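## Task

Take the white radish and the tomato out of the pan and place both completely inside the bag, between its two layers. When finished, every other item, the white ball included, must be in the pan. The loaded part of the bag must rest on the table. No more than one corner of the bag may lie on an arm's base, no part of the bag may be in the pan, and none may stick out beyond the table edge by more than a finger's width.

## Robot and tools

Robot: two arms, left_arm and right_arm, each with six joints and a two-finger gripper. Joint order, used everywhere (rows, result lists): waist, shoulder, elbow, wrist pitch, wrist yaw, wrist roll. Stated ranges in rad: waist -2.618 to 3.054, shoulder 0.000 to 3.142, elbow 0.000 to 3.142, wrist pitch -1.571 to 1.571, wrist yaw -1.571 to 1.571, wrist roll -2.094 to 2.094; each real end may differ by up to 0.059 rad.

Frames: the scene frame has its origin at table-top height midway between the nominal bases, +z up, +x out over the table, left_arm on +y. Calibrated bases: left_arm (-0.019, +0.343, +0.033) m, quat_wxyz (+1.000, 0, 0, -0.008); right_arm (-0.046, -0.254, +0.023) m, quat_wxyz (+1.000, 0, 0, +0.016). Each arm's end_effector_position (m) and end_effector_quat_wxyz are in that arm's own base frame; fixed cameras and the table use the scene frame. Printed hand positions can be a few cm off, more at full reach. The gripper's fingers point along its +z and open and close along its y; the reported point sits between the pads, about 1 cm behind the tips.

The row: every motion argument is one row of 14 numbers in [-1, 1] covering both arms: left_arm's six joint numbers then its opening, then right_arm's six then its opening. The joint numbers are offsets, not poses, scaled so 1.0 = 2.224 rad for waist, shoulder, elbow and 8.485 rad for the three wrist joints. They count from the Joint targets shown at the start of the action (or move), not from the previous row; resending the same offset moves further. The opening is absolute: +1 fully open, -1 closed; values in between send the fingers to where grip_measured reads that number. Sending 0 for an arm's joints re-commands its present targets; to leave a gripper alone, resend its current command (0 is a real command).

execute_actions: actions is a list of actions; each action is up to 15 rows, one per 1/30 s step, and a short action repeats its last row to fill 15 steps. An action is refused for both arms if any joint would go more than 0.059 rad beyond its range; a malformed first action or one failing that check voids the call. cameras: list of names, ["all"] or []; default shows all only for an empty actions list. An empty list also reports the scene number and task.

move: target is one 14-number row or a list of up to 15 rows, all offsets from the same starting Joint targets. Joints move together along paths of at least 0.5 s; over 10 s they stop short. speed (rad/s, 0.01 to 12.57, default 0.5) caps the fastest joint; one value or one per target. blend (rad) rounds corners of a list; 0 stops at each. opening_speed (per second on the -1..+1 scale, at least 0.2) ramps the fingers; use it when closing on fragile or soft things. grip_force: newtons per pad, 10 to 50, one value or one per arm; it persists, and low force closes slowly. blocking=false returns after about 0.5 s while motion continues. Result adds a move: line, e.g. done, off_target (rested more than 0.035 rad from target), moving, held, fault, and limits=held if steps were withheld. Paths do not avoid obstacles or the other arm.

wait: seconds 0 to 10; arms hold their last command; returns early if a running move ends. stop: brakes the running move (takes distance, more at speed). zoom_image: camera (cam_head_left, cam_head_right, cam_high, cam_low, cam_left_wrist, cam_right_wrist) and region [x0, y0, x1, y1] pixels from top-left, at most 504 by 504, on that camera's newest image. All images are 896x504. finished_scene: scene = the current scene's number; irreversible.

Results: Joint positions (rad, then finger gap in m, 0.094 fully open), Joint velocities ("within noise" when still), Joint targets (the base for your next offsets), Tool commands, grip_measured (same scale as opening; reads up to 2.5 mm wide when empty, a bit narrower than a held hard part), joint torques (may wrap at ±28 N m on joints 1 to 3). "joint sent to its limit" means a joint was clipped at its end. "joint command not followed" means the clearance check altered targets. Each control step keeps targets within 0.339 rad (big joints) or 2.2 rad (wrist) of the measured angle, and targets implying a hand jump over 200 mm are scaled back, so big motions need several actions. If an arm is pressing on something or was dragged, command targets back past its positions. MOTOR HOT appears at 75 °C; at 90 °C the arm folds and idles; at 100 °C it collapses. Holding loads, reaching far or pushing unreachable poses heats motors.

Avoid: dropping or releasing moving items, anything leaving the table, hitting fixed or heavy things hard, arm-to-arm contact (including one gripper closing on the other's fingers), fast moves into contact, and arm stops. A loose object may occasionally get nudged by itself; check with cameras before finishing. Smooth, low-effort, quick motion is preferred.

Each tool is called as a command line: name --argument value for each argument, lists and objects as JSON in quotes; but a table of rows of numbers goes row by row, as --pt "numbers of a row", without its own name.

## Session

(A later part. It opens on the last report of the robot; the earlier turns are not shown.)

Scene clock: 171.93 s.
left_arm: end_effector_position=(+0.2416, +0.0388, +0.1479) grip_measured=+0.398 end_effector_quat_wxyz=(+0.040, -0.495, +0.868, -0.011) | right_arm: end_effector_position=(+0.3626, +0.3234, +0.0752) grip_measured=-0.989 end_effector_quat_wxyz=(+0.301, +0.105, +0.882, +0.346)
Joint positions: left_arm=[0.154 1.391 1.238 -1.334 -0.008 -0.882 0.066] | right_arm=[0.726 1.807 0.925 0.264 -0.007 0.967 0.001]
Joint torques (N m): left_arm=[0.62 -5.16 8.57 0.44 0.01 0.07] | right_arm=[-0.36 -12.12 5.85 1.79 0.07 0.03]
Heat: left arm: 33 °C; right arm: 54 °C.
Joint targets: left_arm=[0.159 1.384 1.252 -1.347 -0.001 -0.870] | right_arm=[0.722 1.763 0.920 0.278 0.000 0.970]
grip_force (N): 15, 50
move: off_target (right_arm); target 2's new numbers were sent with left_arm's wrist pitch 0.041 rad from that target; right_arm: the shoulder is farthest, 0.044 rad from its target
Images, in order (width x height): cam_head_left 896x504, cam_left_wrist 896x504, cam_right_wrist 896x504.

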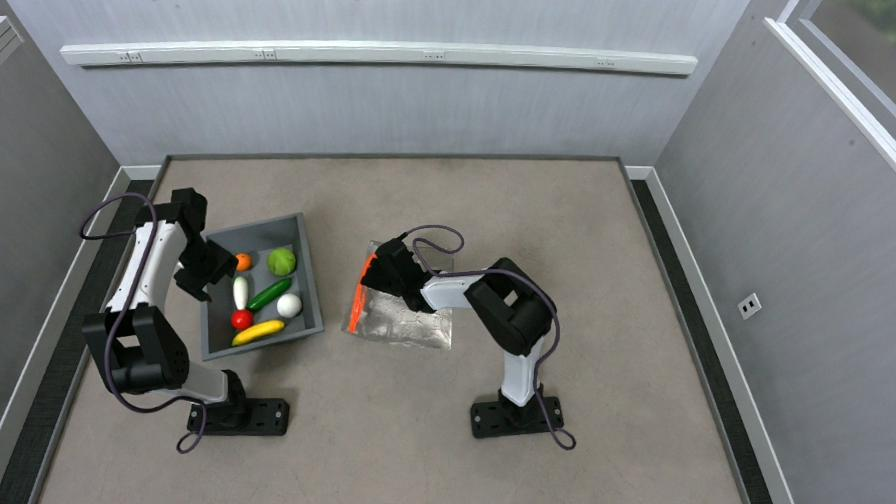

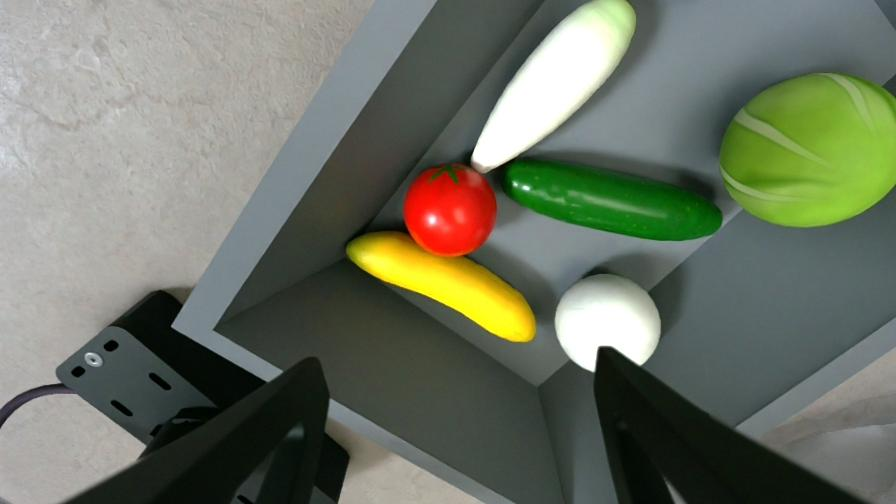

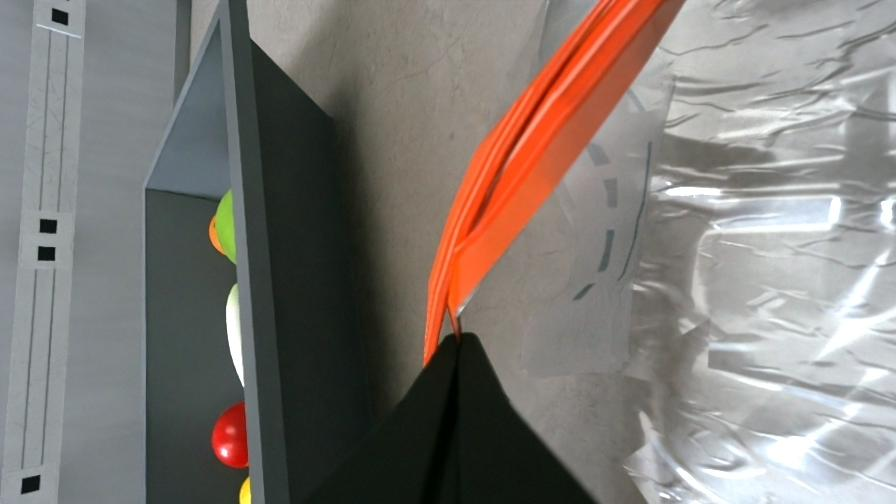

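move --pt "0 0 0 0 0 0 0.4 0.045 0.2513 0.3957 -0.1117 0 -0.02 -1" --pt "0 0 0 0 0 0 0.4 0.045 0.2513 0.3957 -0.1117 0 -0.02 -0.4" --pt "0 0 0 0 0 0 0.4 0.045 0.2055 0.4699 -0.1365 0 -0.02 -0.4" --speed '[0.5,0.3,0.3]' --opening_speed 0.6 --cameras '["cam_right_wrist","cam_head_left","cam_high"]'

zoom_image --camera "cam_right_wrist" --region '[350, 0, 750, 400]'

Scene clock: 178.07 s.
left_arm: end_effector_position=(+0.2415, +0.0387, +0.1479) grip_measured=+0.398 end_effector_quat_wxyz=(+0.040, -0.495, +0.868, -0.011) | right_arm: end_effector_position=(+0.3611, +0.3867, +0.0589) grip_measured=-0.401 end_effector_quat_wxyz=(+0.120, -0.005, +0.984, +0.132)
Joint positions: left_arm=[0.154 1.391 1.238 -1.335 -0.008 -0.882 0.066] | right_arm=[0.817 2.275 1.94 -0.878 -0.007 0.808 0.028]
Joint torques (N m): left_arm=[0.59 -5.14 8.54 0.45 0.02 0.06] | right_arm=[0.47 -16.91 8.99 0.85 0.09 -0.05]
Heat: left arm: 33 °C; right arm: 54 °C.
Joint targets: left_arm=[0.159 1.384 1.252 -1.347 -0.001 -0.870] | right_arm=[0.822 2.221 1.965 -0.880 0.000 0.800]
grip_force (N): 15, 50
move: off_target (right_arm); right_arm: the shoulder is farthest, 0.054 rad from its target
Images, in order (width x height): cam_head_left 896x504, cam_high 896x504, cam_right_wrist 896x504.

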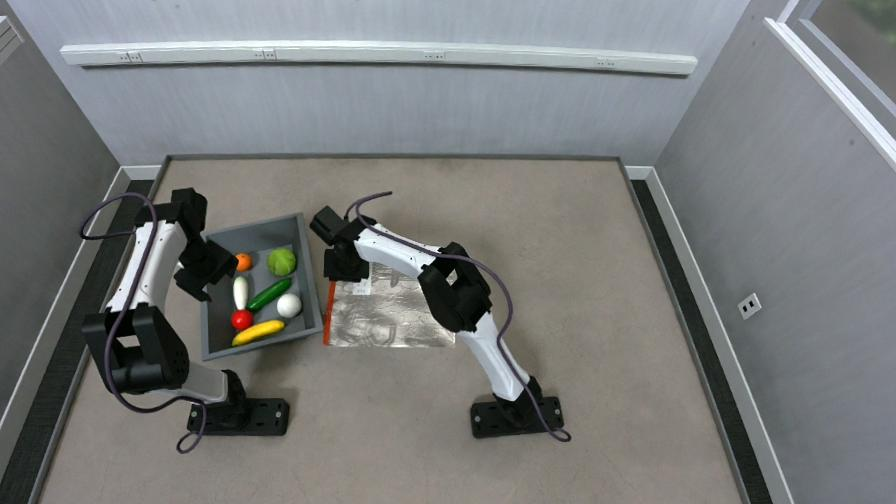

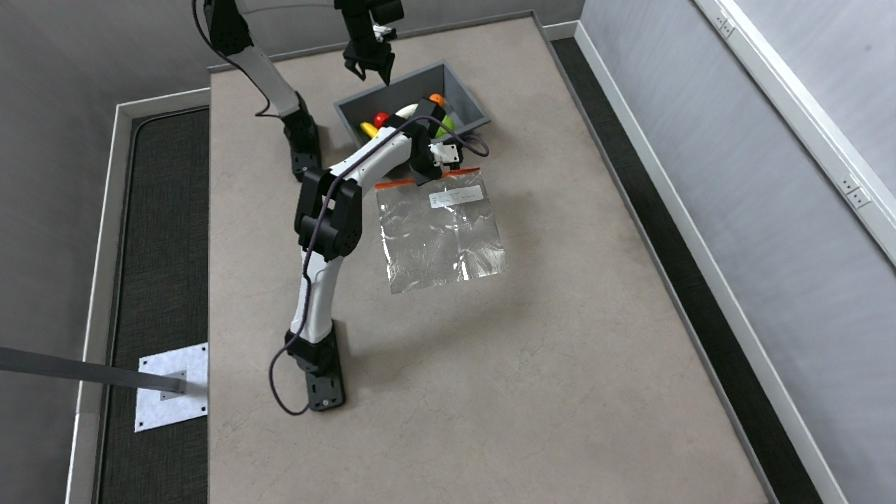

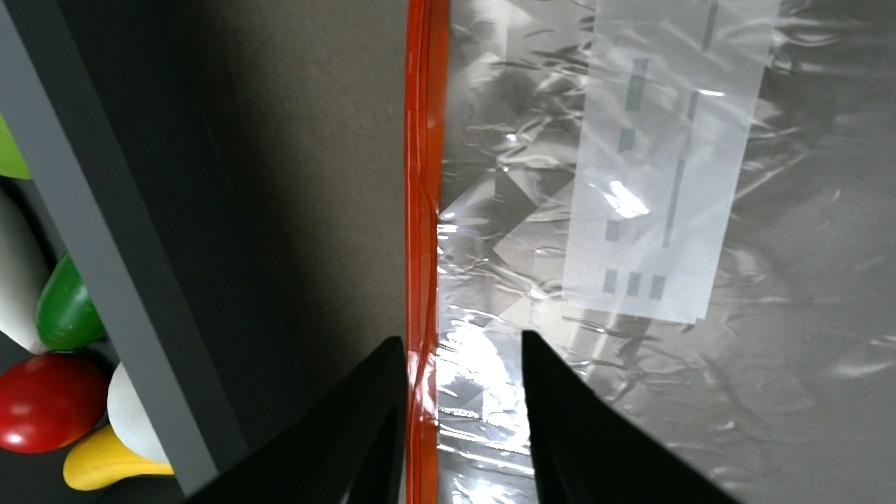

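Scaled by 1.260 from the camera's 896x504 image, which has a finer 1280x720 frame.

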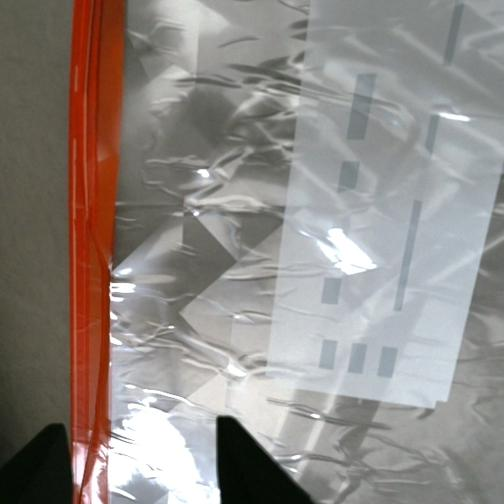

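move --pt "0 0 0 0 0 0 0.4 0 0.0458 -0.0742 0.0248 0 0 -0.4" --pt "0 0 0 0 0 0 0.4 0 0.0458 -0.0742 0.0248 0 0 -1" --pt "0 0 0 0 0 0 0.4 0 0 0 0 0 0 -1" --speed 0.25 --cameras '["cam_right_wrist"]'

Scene clock: 182.43 s.
left_arm: end_effector_position=(+0.2415, +0.0387, +0.1479) grip_measured=+0.398 end_effector_quat_wxyz=(+0.040, -0.495, +0.868, -0.011) | right_arm: end_effector_position=(+0.3611, +0.3868, +0.0594) grip_measured=-0.991 end_effector_quat_wxyz=(+0.120, -0.005, +0.984, +0.132)
Joint positions: left_arm=[0.154 1.391 1.238 -1.335 -0.008 -0.882 0.066] | right_arm=[0.817 2.274 1.941 -0.878 -0.007 0.808 0]
Joint torques (N m): left_arm=[0.62 -5.18 8.5 0.45 0 0.07] | right_arm=[0.5 -16.85 8.98 0.94 0.09 -0.05]
Heat: left arm: 33 °C; right arm: 55 °C.
Joint targets: left_arm=[0.159 1.384 1.252 -1.347 -0.001 -0.870] | right_arm=[0.822 2.220 1.965 -0.880 0.000 0.801]
grip_force (N): 15, 50
move: off_target (right_arm); right_arm: the shoulder is farthest, 0.053 rad from its target
Images, in order (width x height): cam_right_wrist 896x504.

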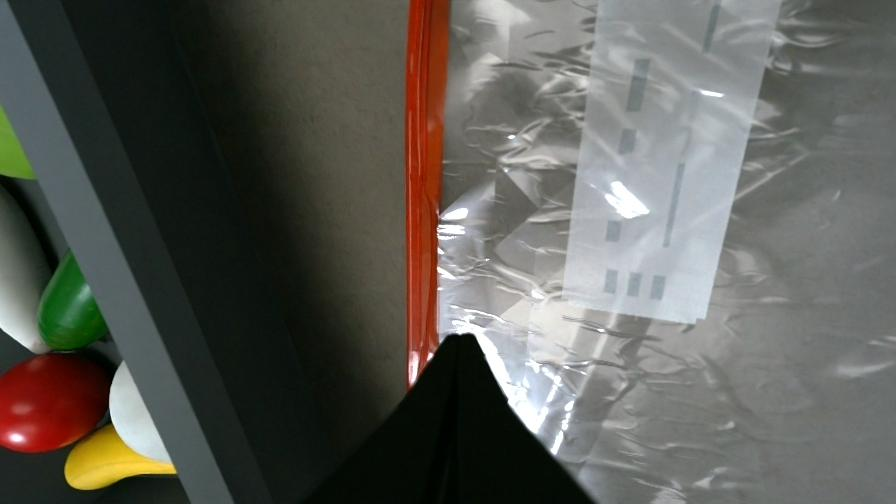

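move --target '[0,0,0,0,0,0,0.4,0.0148,0.0414,-0.09,0.0371,0,0.0046,-0.45]' --speed 0.25 --cameras '["cam_right_wrist"]'

zoom_image --camera "cam_right_wrist" --region '[300, 150, 600, 450]'

Scene clock: 184.97 s.
left_arm: end_effector_position=(+0.2415, +0.0387, +0.1479) grip_measured=+0.398 end_effector_quat_wxyz=(+0.040, -0.495, +0.868, -0.011) | right_arm: end_effector_position=(+0.3603, +0.4111, +0.0154) grip_measured=-0.451 end_effector_quat_wxyz=(+0.148, -0.009, +0.974, +0.171)
Joint positions: left_arm=[0.154 1.391 1.238 -1.335 -0.008 -0.882 0.066] | right_arm=[0.849 2.299 1.767 -0.582 -0.007 0.833 0.026]
Joint torques (N m): left_arm=[0.59 -5.14 8.54 0.45 0.02 0.07] | right_arm=[0.59 -11.11 6.39 1.23 0.08 0.1]
Heat: left arm: 33 °C; right arm: 55 °C.
Joint targets: left_arm=[0.159 1.384 1.252 -1.347 -0.001 -0.870] | right_arm=[0.855 2.313 1.765 -0.565 0.000 0.840]
grip_force (N): 15, 50
move: done
Images, in order (width x height): cam_right_wrist 896x504.

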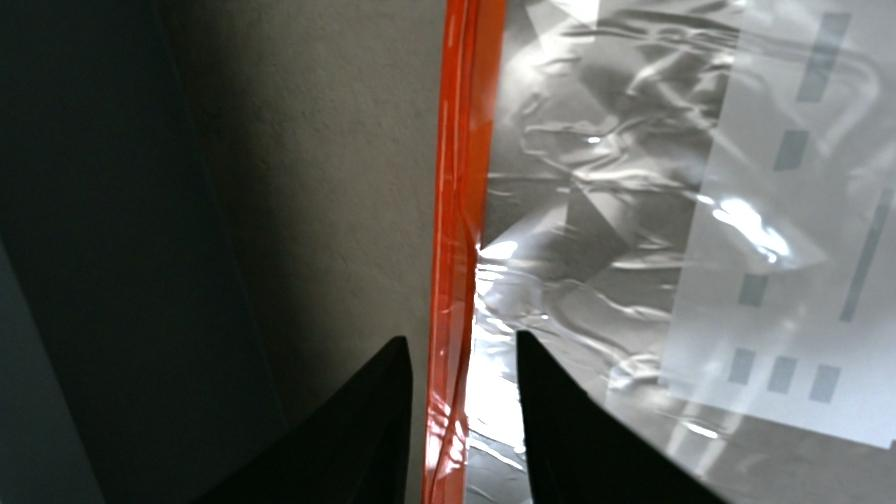

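Scaled by 1.680 from the camera's 896x504 image, which has a finer 1280x720 frame.

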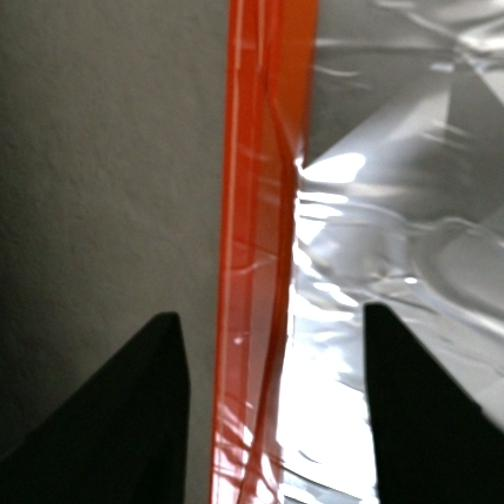

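move --pt "0 0 0 0 0 0 0.4 -0.0027 0.0166 -0.0045 0.0006 0 0 -0.45" --pt "0 0 0 0 0 0 0.4 -0.0027 0.0166 -0.0045 0.0006 0 0 -1" --pt "0 0 0 0 0 0 0.4 -0.0085 -0.0553 0.0854 -0.0342 0 0 -1" --speed 0.2 --cameras '["cam_right_wrist","cam_low"]'

zoom_image --camera "cam_low" --region '[370, 200, 570, 340]'

Scene clock: 188.83 s.
left_arm: end_effector_position=(+0.2415, +0.0387, +0.1479) grip_measured=+0.398 end_effector_quat_wxyz=(+0.040, -0.495, +0.868, -0.011) | right_arm: end_effector_position=(+0.3540, +0.3985, +0.0717) grip_measured=-0.991 end_effector_quat_wxyz=(+0.130, -0.005, +0.980, +0.150)
Joint positions: left_arm=[0.154 1.391 1.238 -1.335 -0.008 -0.882 0.066] | right_arm=[0.842 2.246 1.929 -0.854 -0.007 0.833 0]
Joint torques (N m): left_arm=[0.59 -5.14 8.53 0.45 0.01 0.07] | right_arm=[-0.58 -16.99 9.21 0.93 0.08 0.11]
Heat: left arm: 33 °C; right arm: 56 °C.
Joint targets: left_arm=[0.159 1.384 1.252 -1.347 -0.001 -0.870] | right_arm=[0.836 2.190 1.955 -0.855 0.000 0.840]
grip_force (N): 15, 50
move: off_target (right_arm); right_arm: the shoulder is farthest, 0.056 rad from its target
Images, in order (width x height): cam_low 896x504, cam_right_wrist 896x504.

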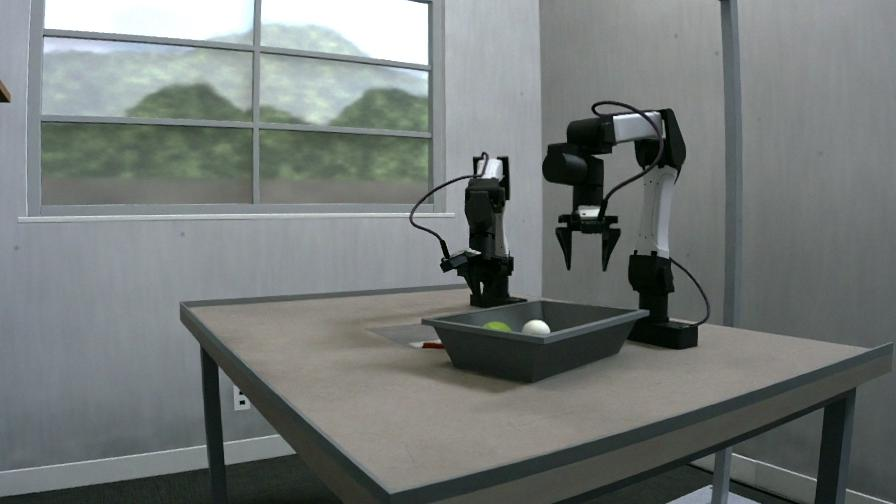

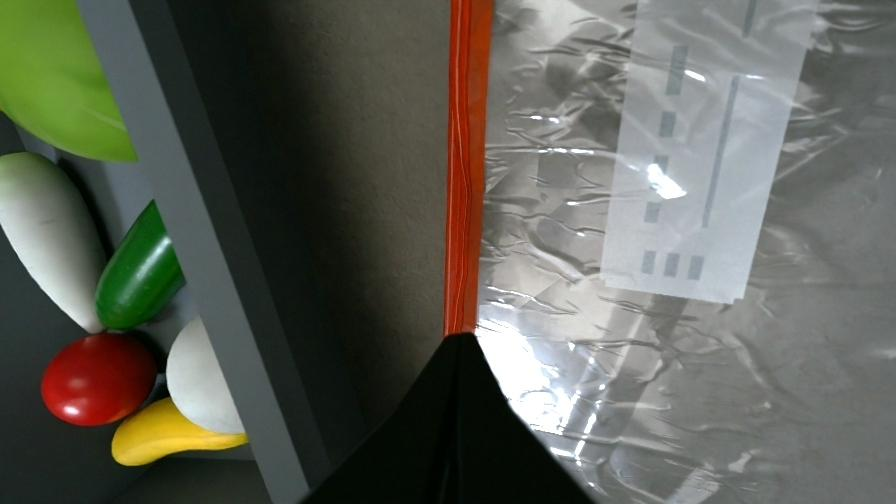

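Scaled by 2.520 from the camera's 896x504 image, which has a finer 1280x720 frame.

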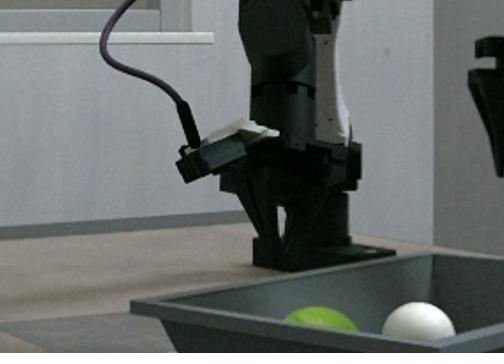

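move --pt "0 0 0 0 0 0 0.4 0.0027 0.03 0.0022 0 0 -0.185 0" --pt "0 0 0 0 0 0 0.4 0.0027 0.1169 0.0022 0.0165 0 -0.185 0" --speed '[0.7,0.2]' --cameras '["cam_right_wrist"]'

move --target '[0,0,0,0,0,0,0.4,0,0,0,0,0,0,-1]' --opening_speed 0.8 --cameras '["cam_right_wrist"]'

Scene clock: 193.80 s.
left_arm: end_effector_position=(+0.2415, +0.0387, +0.1479) grip_measured=+0.398 end_effector_quat_wxyz=(+0.040, -0.495, +0.868, -0.011) | right_arm: end_effector_position=(+0.3668, +0.4126, +0.0007) grip_measured=-0.001 end_effector_quat_wxyz=(-0.183, +0.694, -0.696, -0.014)
Joint positions: left_arm=[0.154 1.391 1.238 -1.335 -0.008 -0.882 0.066] | right_arm=[0.842 2.413 1.945 -0.733 -0.007 -0.724 0.047]
Joint torques (N m): left_arm=[0.62 -5.18 8.53 0.45 0.02 0.07] | right_arm=[0.01 -9.89 7.99 1.12 0 -0.01]
Heat: left arm: 33 °C; right arm: 55 °C.
Joint targets: left_arm=[0.159 1.384 1.252 -1.347 -0.001 -0.870] | right_arm=[0.842 2.449 1.960 -0.715 0.000 -0.730]
grip_force (N): 15, 50
move: off_target (right_arm); right_arm: the shoulder is farthest, 0.037 rad from its target
Images, in order (width x height): cam_right_wrist 896x504.

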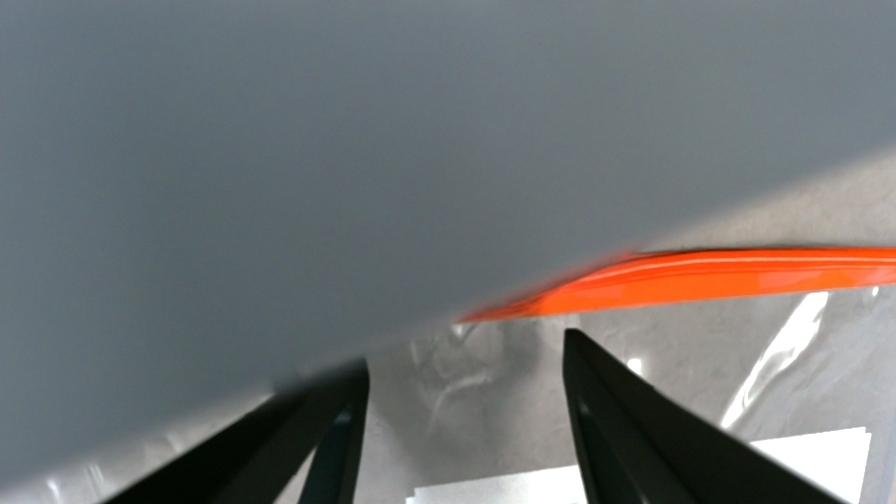

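Scene clock: 195.27 s.
left_arm: end_effector_position=(+0.2415, +0.0387, +0.1479) grip_measured=+0.398 end_effector_quat_wxyz=(+0.040, -0.495, +0.868, -0.011) | right_arm: end_effector_position=(+0.3670, +0.4130, -0.0036) grip_measured=-0.991 end_effector_quat_wxyz=(-0.181, +0.694, -0.697, -0.014)
Joint positions: left_arm=[0.154 1.391 1.238 -1.335 -0.008 -0.882 0.066] | right_arm=[0.842 2.423 1.945 -0.727 -0.007 -0.724 0]
Joint torques (N m): left_arm=[0.62 -5.15 8.53 0.44 0.01 0.07] | right_arm=[-0.01 -10.65 7.97 1.03 0.01 -0.01]
Heat: left arm: 33 °C; right arm: 55 °C.
Joint targets: left_arm=[0.159 1.384 1.252 -1.347 -0.001 -0.870] | right_arm=[0.842 2.450 1.960 -0.715 0.000 -0.730]
grip_force (N): 15, 50
move: done
Images, in order (width x height): cam_right_wrist 896x504.

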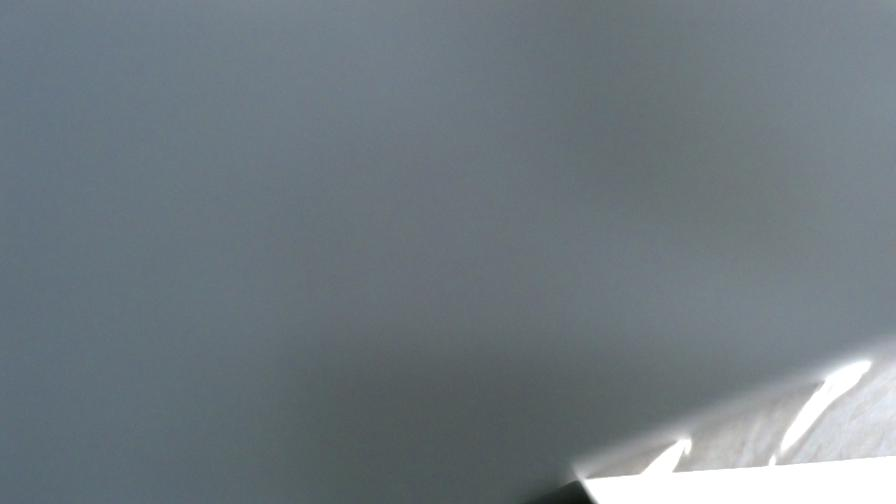

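move --target '[0,0,0,0,0,0,0.4,0,-0.1,0.02,-0.01,0,0,-1]' --speed 0.25 --cameras '["cam_right_wrist","cam_low","cam_high","cam_head_left"]'

Scene clock: 197.03 s.
left_arm: end_effector_position=(+0.2415, +0.0387, +0.1479) grip_measured=+0.398 end_effector_quat_wxyz=(+0.040, -0.495, +0.868, -0.011) | right_arm: end_effector_position=(+0.3699, +0.4161, +0.0803) grip_measured=-0.991 end_effector_quat_wxyz=(-0.235, +0.686, -0.688, -0.017)
Joint positions: left_arm=[0.154 1.391 1.238 -1.335 -0.008 -0.882 0.066] | right_arm=[0.842 2.276 1.982 -0.8 -0.007 -0.724 0]
Joint torques (N m): left_arm=[0.62 -5.16 8.53 0.44 0.01 0.07] | right_arm=[0.02 -16.73 9.01 1.07 0.01 0]
Heat: left arm: 33 °C; right arm: 57 °C.
Joint targets: left_arm=[0.159 1.384 1.252 -1.347 -0.001 -0.870] | right_arm=[0.842 2.227 2.005 -0.800 0.000 -0.730]
grip_force (N): 15, 50
move: off_target (right_arm); right_arm: the shoulder is farthest, 0.049 rad from its target
Images, in order (width x height): cam_head_left 896x504, cam_high 896x504, cam_low 896x504, cam_right_wrist 896x504.

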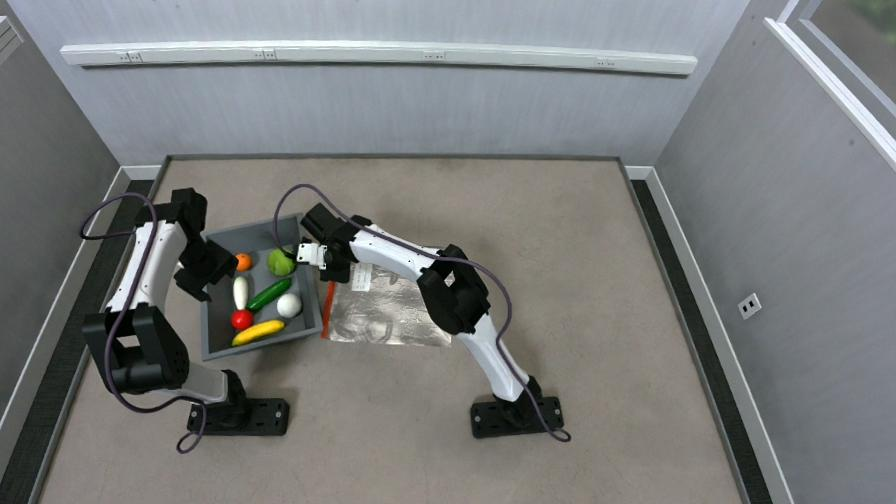

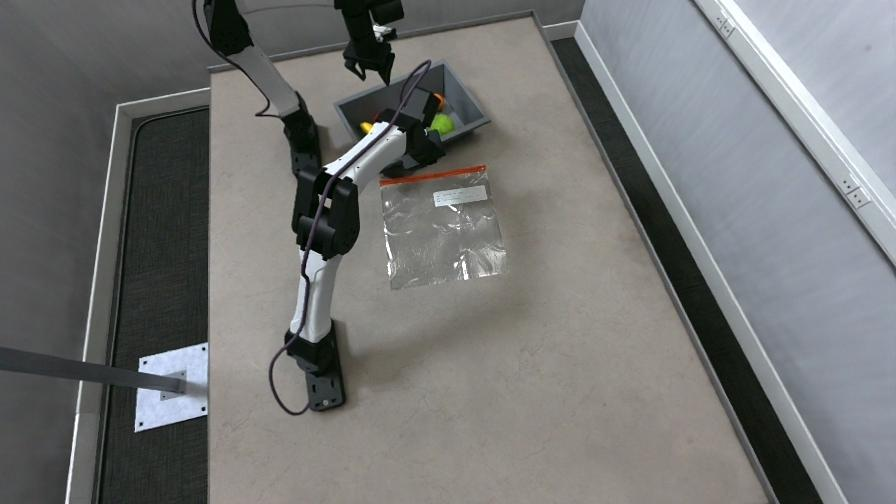

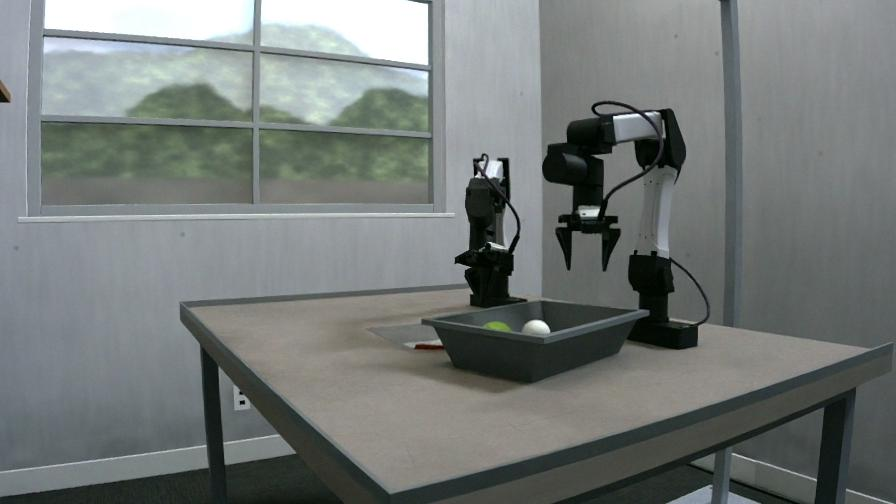

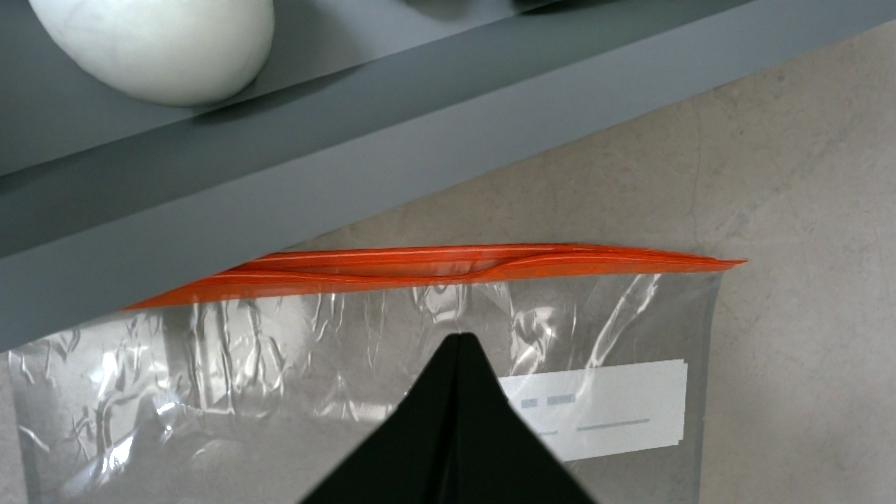

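move --pt "0.0265 0 0 0 0 0.1025 -1 0 0 0 0 0 0 -1" --pt "0.0265 0.11 -0.1149 0.0555 0 0.1025 -1 0 0 0 0 0 0 -1" --pt "0.14 0.152 -0.062 0.0544 0 0.1025 -1 0 0 0 0 0 0 -1" --speed '[0.8,0.5,0.15]' --cameras '["cam_left_wrist","cam_head_left","cam_high","cam_right_wrist"]'

Scene clock: 204.50 s.
left_arm: end_effector_position=(+0.2765, +0.1364, +0.0362) grip_measured=-0.972 end_effector_quat_wxyz=(+0.036, -0.234, +0.971, +0.006) | right_arm: end_effector_position=(+0.3699, +0.4161, +0.0802) grip_measured=-0.991 end_effector_quat_wxyz=(-0.235, +0.686, -0.688, -0.017)
Joint positions: left_arm=[0.461 1.705 1.093 -0.886 0.005 -0.012 0.001] | right_arm=[0.842 2.276 1.982 -0.8 -0.007 -0.724 0]
Joint torques (N m): left_arm=[0.91 -5.76 8.77 0.58 -0.04 0.07] | right_arm=[0.01 -16.72 8.98 1.09 0.01 0]
Heat: left arm: 34 °C; right arm: 63 °C.
Joint targets: left_arm=[0.470 1.722 1.114 -0.885 -0.002 0.000] | right_arm=[0.842 2.227 2.005 -0.800 0.000 -0.730]
grip_force (N): 15, 50
move: off_target (right_arm); right_arm: the shoulder is farthest, 0.049 rad from its target
Images, in order (width x height): cam_head_left 896x504, cam_high 896x504, cam_left_wrist 896x504, cam_right_wrist 896x504.

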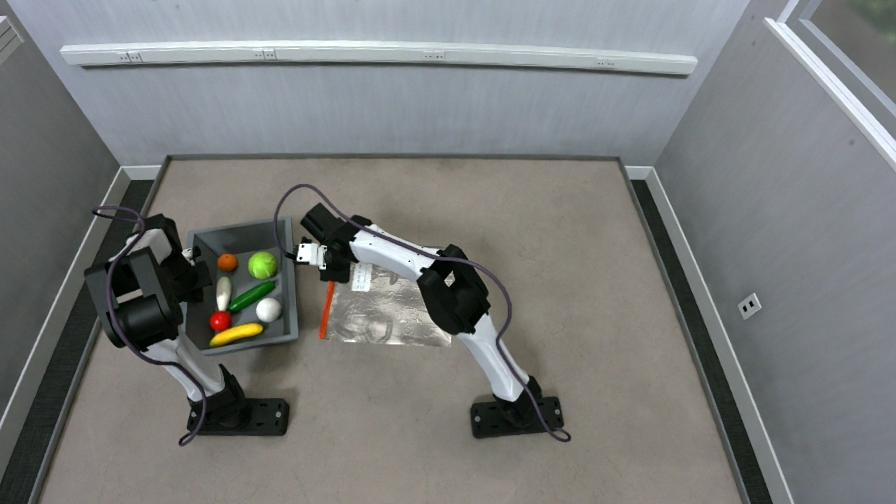

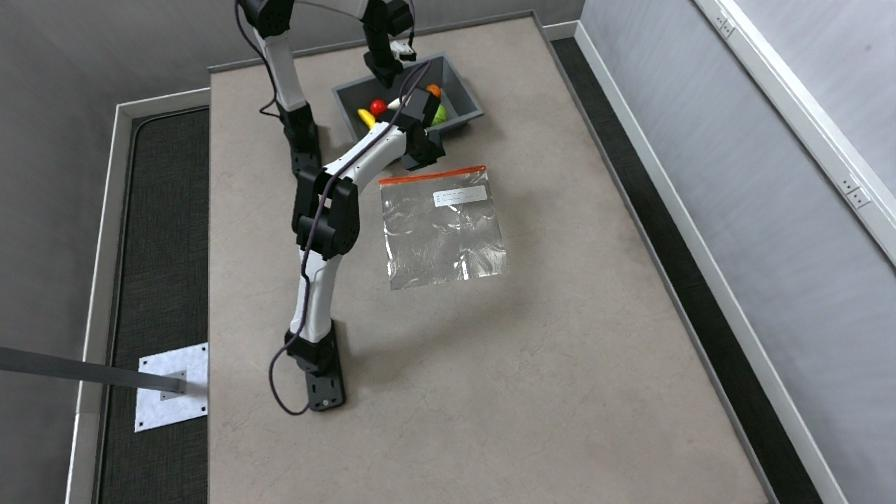

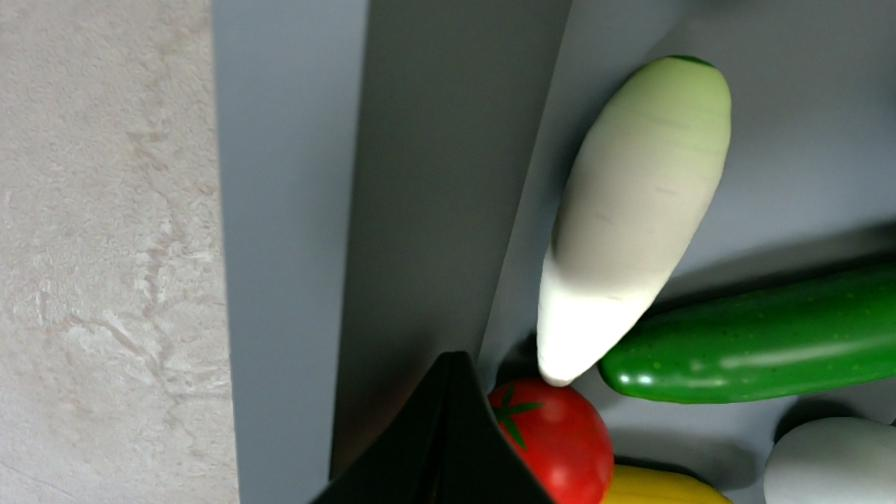

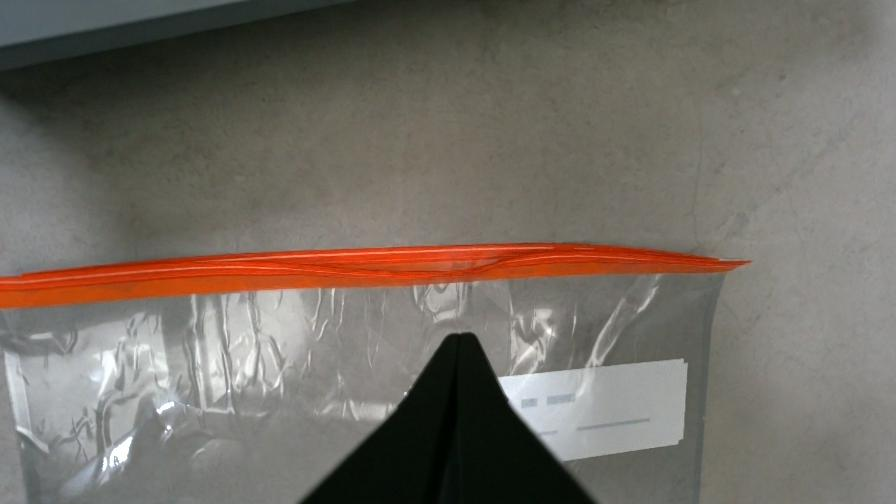

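move --pt "0 0 0.06 0 0 0 -1 0 0 0 0 0 0 0.1" --pt "0 0 0.06 0 0 0 -1 -0.0018 0.1025 -0.027 0.01 0 0 0.1" --speed '[0.5,0.2]' --cameras '["cam_right_wrist"]'

move --pt "0 0 0 0 0 0 -1 0 0 0 0 0 0 -1" --pt "0 0 0 0 0 0 -1 0 -0.1025 0.027 -0.01 0 0 -1" --speed 0.2 --opening_speed 0.8 --cameras '["cam_right_wrist"]'

Scene clock: 207.33 s.
left_arm: end_effector_position=(+0.3160, +0.1570, +0.0732) grip_measured=-0.972 end_effector_quat_wxyz=(+0.102, -0.234, +0.967, +0.021) | right_arm: end_effector_position=(+0.3690, +0.4155, +0.0013) grip_measured=+0.099 end_effector_quat_wxyz=(-0.188, +0.693, -0.696, -0.015)
Joint positions: left_arm=[0.464 1.708 1.231 -0.884 0.005 -0.012 0.001] | right_arm=[0.842 2.419 1.954 -0.726 -0.008 -0.724 0.052]
Joint torques (N m): left_arm=[0.73 -6.46 8.87 0.89 -0.05 0.06] | right_arm=[-0.36 -9.88 5.63 1.04 0.02 0.02]
Heat: left arm: 34 °C; right arm: 63 °C.
Joint targets: left_arm=[0.470 1.722 1.248 -0.885 -0.002 0.000] | right_arm=[0.838 2.455 1.945 -0.715 0.000 -0.730]
grip_force (N): 15, 50
move: off_target (right_arm); right_arm: the shoulder is farthest, 0.036 rad from its target
Images, in order (width x height): cam_right_wrist 896x504.

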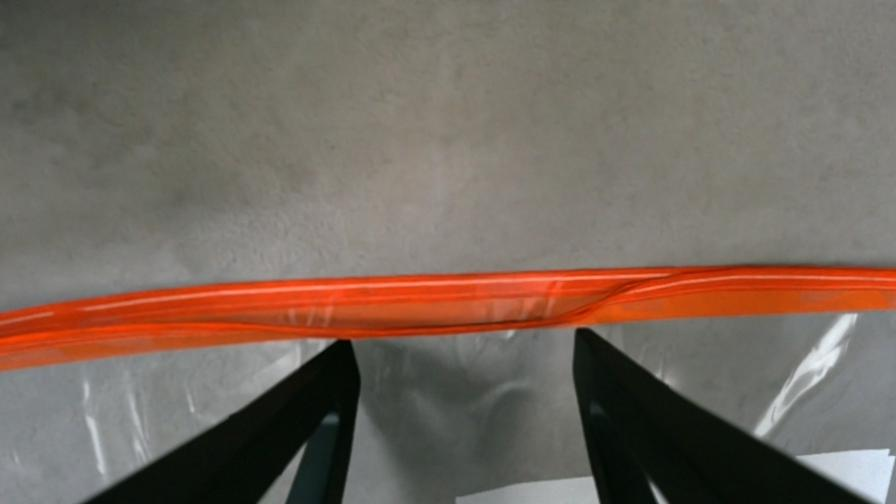

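Scene clock: 210.70 s.
left_arm: end_effector_position=(+0.3160, +0.1570, +0.0732) grip_measured=-0.972 end_effector_quat_wxyz=(+0.102, -0.234, +0.967, +0.021) | right_arm: end_effector_position=(+0.3691, +0.4157, +0.0764) grip_measured=-0.991 end_effector_quat_wxyz=(-0.231, +0.687, -0.689, -0.018)
Joint positions: left_arm=[0.464 1.708 1.231 -0.884 0.005 -0.012 0.001] | right_arm=[0.842 2.282 1.979 -0.8 -0.009 -0.724 0]
Joint torques (N m): left_arm=[0.69 -6.43 8.92 0.88 -0.05 0.06] | right_arm=[-0.4 -17.21 9.21 1.11 0.02 0]
Heat: left arm: 34 °C; right arm: 64 °C.
Joint targets: left_arm=[0.470 1.722 1.248 -0.885 -0.002 0.000] | right_arm=[0.838 2.227 2.004 -0.800 0.000 -0.730]
grip_force (N): 15, 50
move: off_target (right_arm); right_arm: the shoulder is farthest, 0.055 rad from its target
Images, in order (width x height): cam_right_wrist 896x504.

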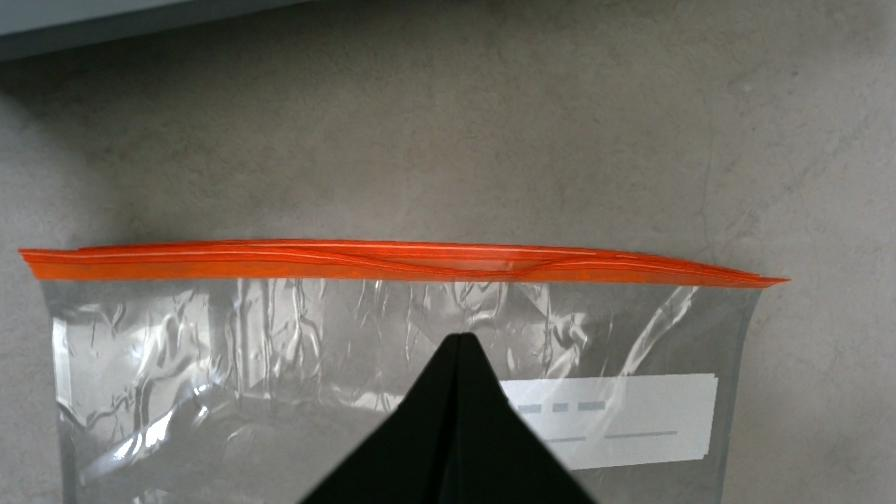

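move --target '[0,0,0,0,0,0,-1,-0.0054,0.1048,-0.0162,0.0105,0,0,0.4]' --speed 0.25 --cameras '["cam_right_wrist"]'

move --pt "0 0 0 0 0 0 -1 0 0 0 0 0 0 -1" --pt "0 0 0 0 0 0 -1 0 -0.1048 0.0162 -0.0105 0 0 -1" --speed 0.25 --opening_speed 1 --cameras '["cam_right_wrist"]'

Scene clock: 212.50 s.
left_arm: end_effector_position=(+0.3160, +0.1570, +0.0732) grip_measured=-0.972 end_effector_quat_wxyz=(+0.102, -0.234, +0.967, +0.021) | right_arm: end_effector_position=(+0.3787, +0.4152, +0.0036) grip_measured=+0.399 end_effector_quat_wxyz=(-0.196, +0.688, -0.699, -0.014)
Joint positions: left_arm=[0.464 1.708 1.231 -0.884 0.005 -0.012 0.001] | right_arm=[0.829 2.43 1.976 -0.721 -0.009 -0.724 0.066]
Joint torques (N m): left_arm=[0.75 -6.48 8.88 0.87 -0.05 0.06] | right_arm=[-0.17 -10.66 5.81 1.03 0.02 0]
Heat: left arm: 34 °C; right arm: 64 °C.
Joint targets: left_arm=[0.470 1.722 1.248 -0.885 -0.002 0.000] | right_arm=[0.826 2.460 1.969 -0.711 0.000 -0.730]
grip_force (N): 15, 50
move: done
Images, in order (width x height): cam_right_wrist 896x504.

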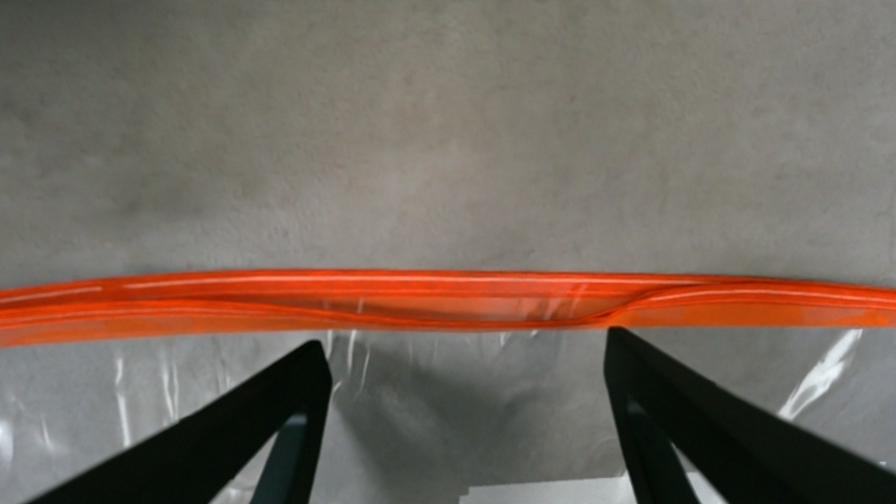

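Scene clock: 215.67 s.
left_arm: end_effector_position=(+0.3160, +0.1570, +0.0732) grip_measured=-0.972 end_effector_quat_wxyz=(+0.102, -0.234, +0.967, +0.021) | right_arm: end_effector_position=(+0.3747, +0.4108, +0.0771) grip_measured=-0.991 end_effector_quat_wxyz=(-0.232, +0.682, -0.693, -0.016)
Joint positions: left_arm=[0.464 1.708 1.231 -0.884 0.005 -0.012 0.001] | right_arm=[0.829 2.281 1.979 -0.8 -0.009 -0.724 0]
Joint torques (N m): left_arm=[0.73 -6.43 8.87 0.87 -0.04 0.07] | right_arm=[-0.24 -17.11 9.22 1.09 0.02 0]
Heat: left arm: 34 °C; right arm: 64 °C.
Joint targets: left_arm=[0.470 1.722 1.248 -0.885 -0.002 0.000] | right_arm=[0.826 2.227 2.005 -0.800 0.000 -0.730]
grip_force (N): 15, 50
move: off_target (right_arm); right_arm: the shoulder is farthest, 0.054 rad from its target
Images, in order (width x height): cam_right_wrist 896x504.

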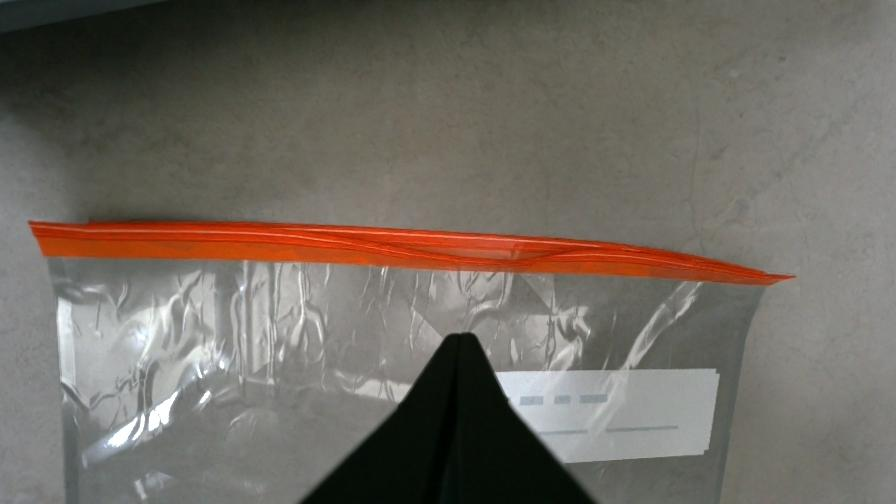

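move --pt "0 0 0 0 0 0 -1 0 0 0 0 0 0.1803 -0.55" --pt "0 0 0 0 0 0 -1 -0.0117 0.1093 0.0472 0.0041 0 0.1803 -0.55" --speed '[0.8,0.25]' --cameras '["cam_right_wrist"]'

zoom_image --camera "cam_right_wrist" --region '[340, 150, 640, 450]'

Scene clock: 220.47 s.
left_arm: end_effector_position=(+0.3160, +0.1570, +0.0732) grip_measured=-0.972 end_effector_quat_wxyz=(+0.102, -0.234, +0.967, +0.021) | right_arm: end_effector_position=(+0.3968, +0.4147, +0.0194) grip_measured=-0.551 end_effector_quat_wxyz=(+0.141, -0.007, +0.979, +0.150)
Joint positions: left_arm=[0.464 1.708 1.231 -0.884 0.005 -0.012 0.001] | right_arm=[0.805 2.456 2.08 -0.781 -0.008 0.793 0.021]
Joint torques (N m): left_arm=[0.69 -6.46 8.88 0.89 -0.05 0.07] | right_arm=[-0.5 -12.05 9.48 1.13 0.08 0.1]
Heat: left arm: 34 °C; right arm: 65 °C.
Joint targets: left_arm=[0.470 1.722 1.248 -0.885 -0.002 0.000] | right_arm=[0.800 2.470 2.110 -0.765 0.000 0.800]
grip_force (N): 15, 50
move: done
Images, in order (width x height): cam_right_wrist 896x504.

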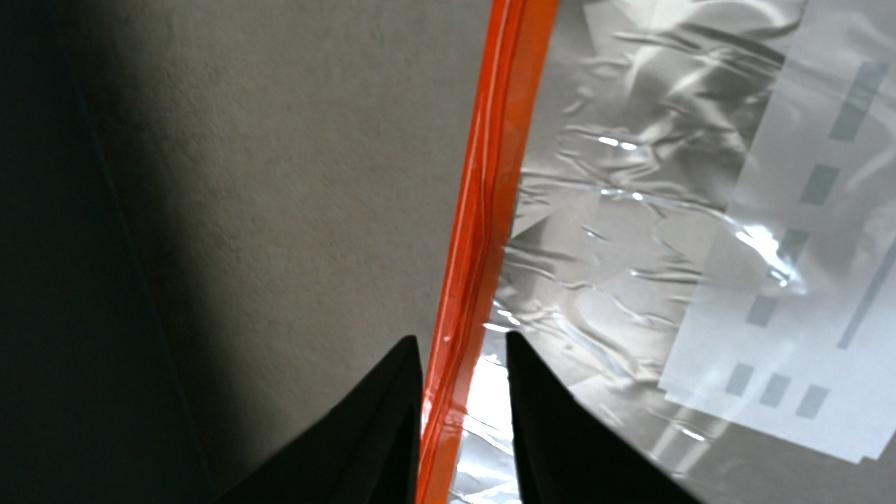

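Scaled by 1.680 from the camera's 896x504 image, which has a finer 1280x720 frame.

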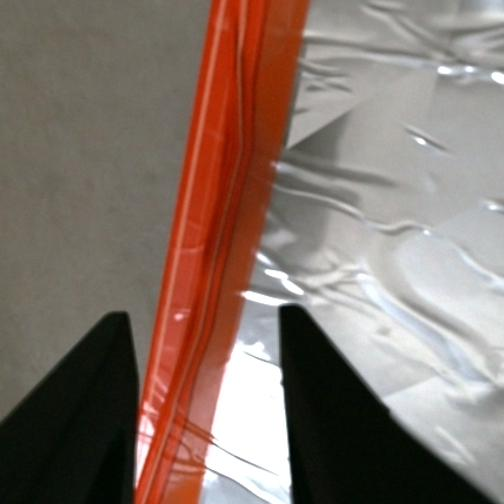

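move --pt "0 0 0 0 0 0 -1 -0.0045 0.0067 -0.054 0.0124 0 0.0236 -0.55" --pt "0 0 0 0 0 0 -1 -0.0045 0.0067 -0.054 0.0124 0 0.0236 -1" --pt "0 0 0 0 0 0 -1 -0.0045 -0.0585 0.0562 -0.0253 0 0.0236 -1" --speed 0.2 --cameras '["cam_right_wrist","cam_low"]'

Scene clock: 237.33 s.
left_arm: end_effector_position=(+0.3160, +0.1570, +0.0732) grip_measured=-0.972 end_effector_quat_wxyz=(+0.102, -0.234, +0.967, +0.021) | right_arm: end_effector_position=(+0.3925, +0.4038, +0.0755) grip_measured=-0.990 end_effector_quat_wxyz=(+0.121, +0.095, +0.975, +0.157)
Joint positions: left_arm=[0.464 1.708 1.231 -0.884 0.005 -0.012 0.001] | right_arm=[0.797 2.4 2.208 -0.979 -0.007 0.994 0]
Joint torques (N m): left_arm=[0.72 -6.45 8.88 0.88 -0.04 0.06] | right_arm=[-0.7 -18.3 9.18 0.91 0.09 0.1]
Heat: left arm: 34 °C; right arm: 65 °C.
Joint targets: left_arm=[0.470 1.722 1.248 -0.885 -0.002 0.000] | right_arm=[0.790 2.340 2.234 -0.980 0.001 1.000]
grip_force (N): 15, 50
move: off_target (right_arm); right_arm: the shoulder is farthest, 0.060 rad from its target
Images, in order (width x height): cam_low 896x504, cam_right_wrist 896x504.

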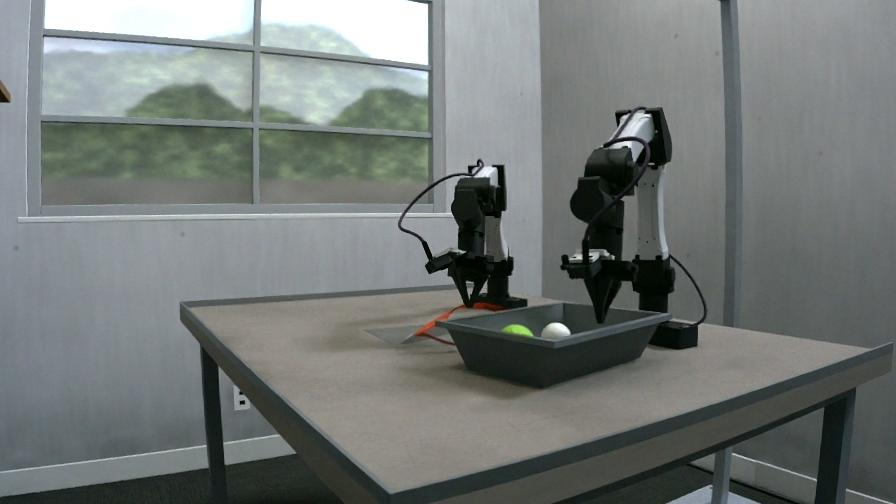

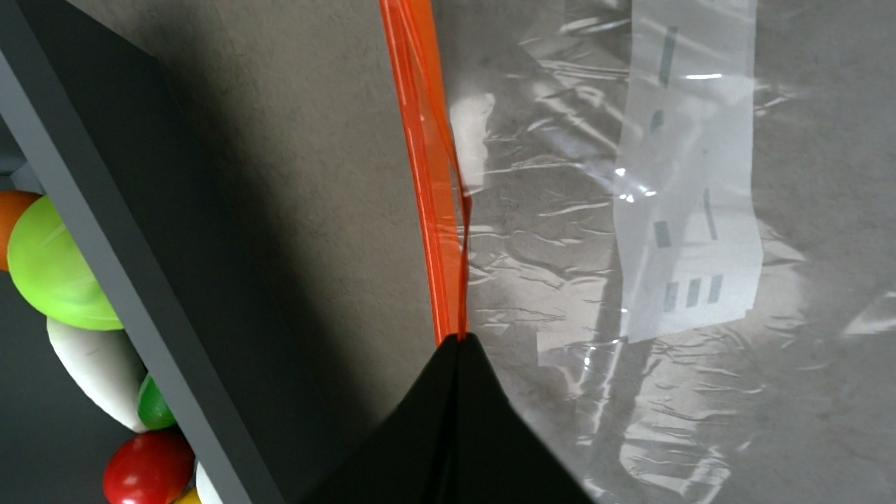

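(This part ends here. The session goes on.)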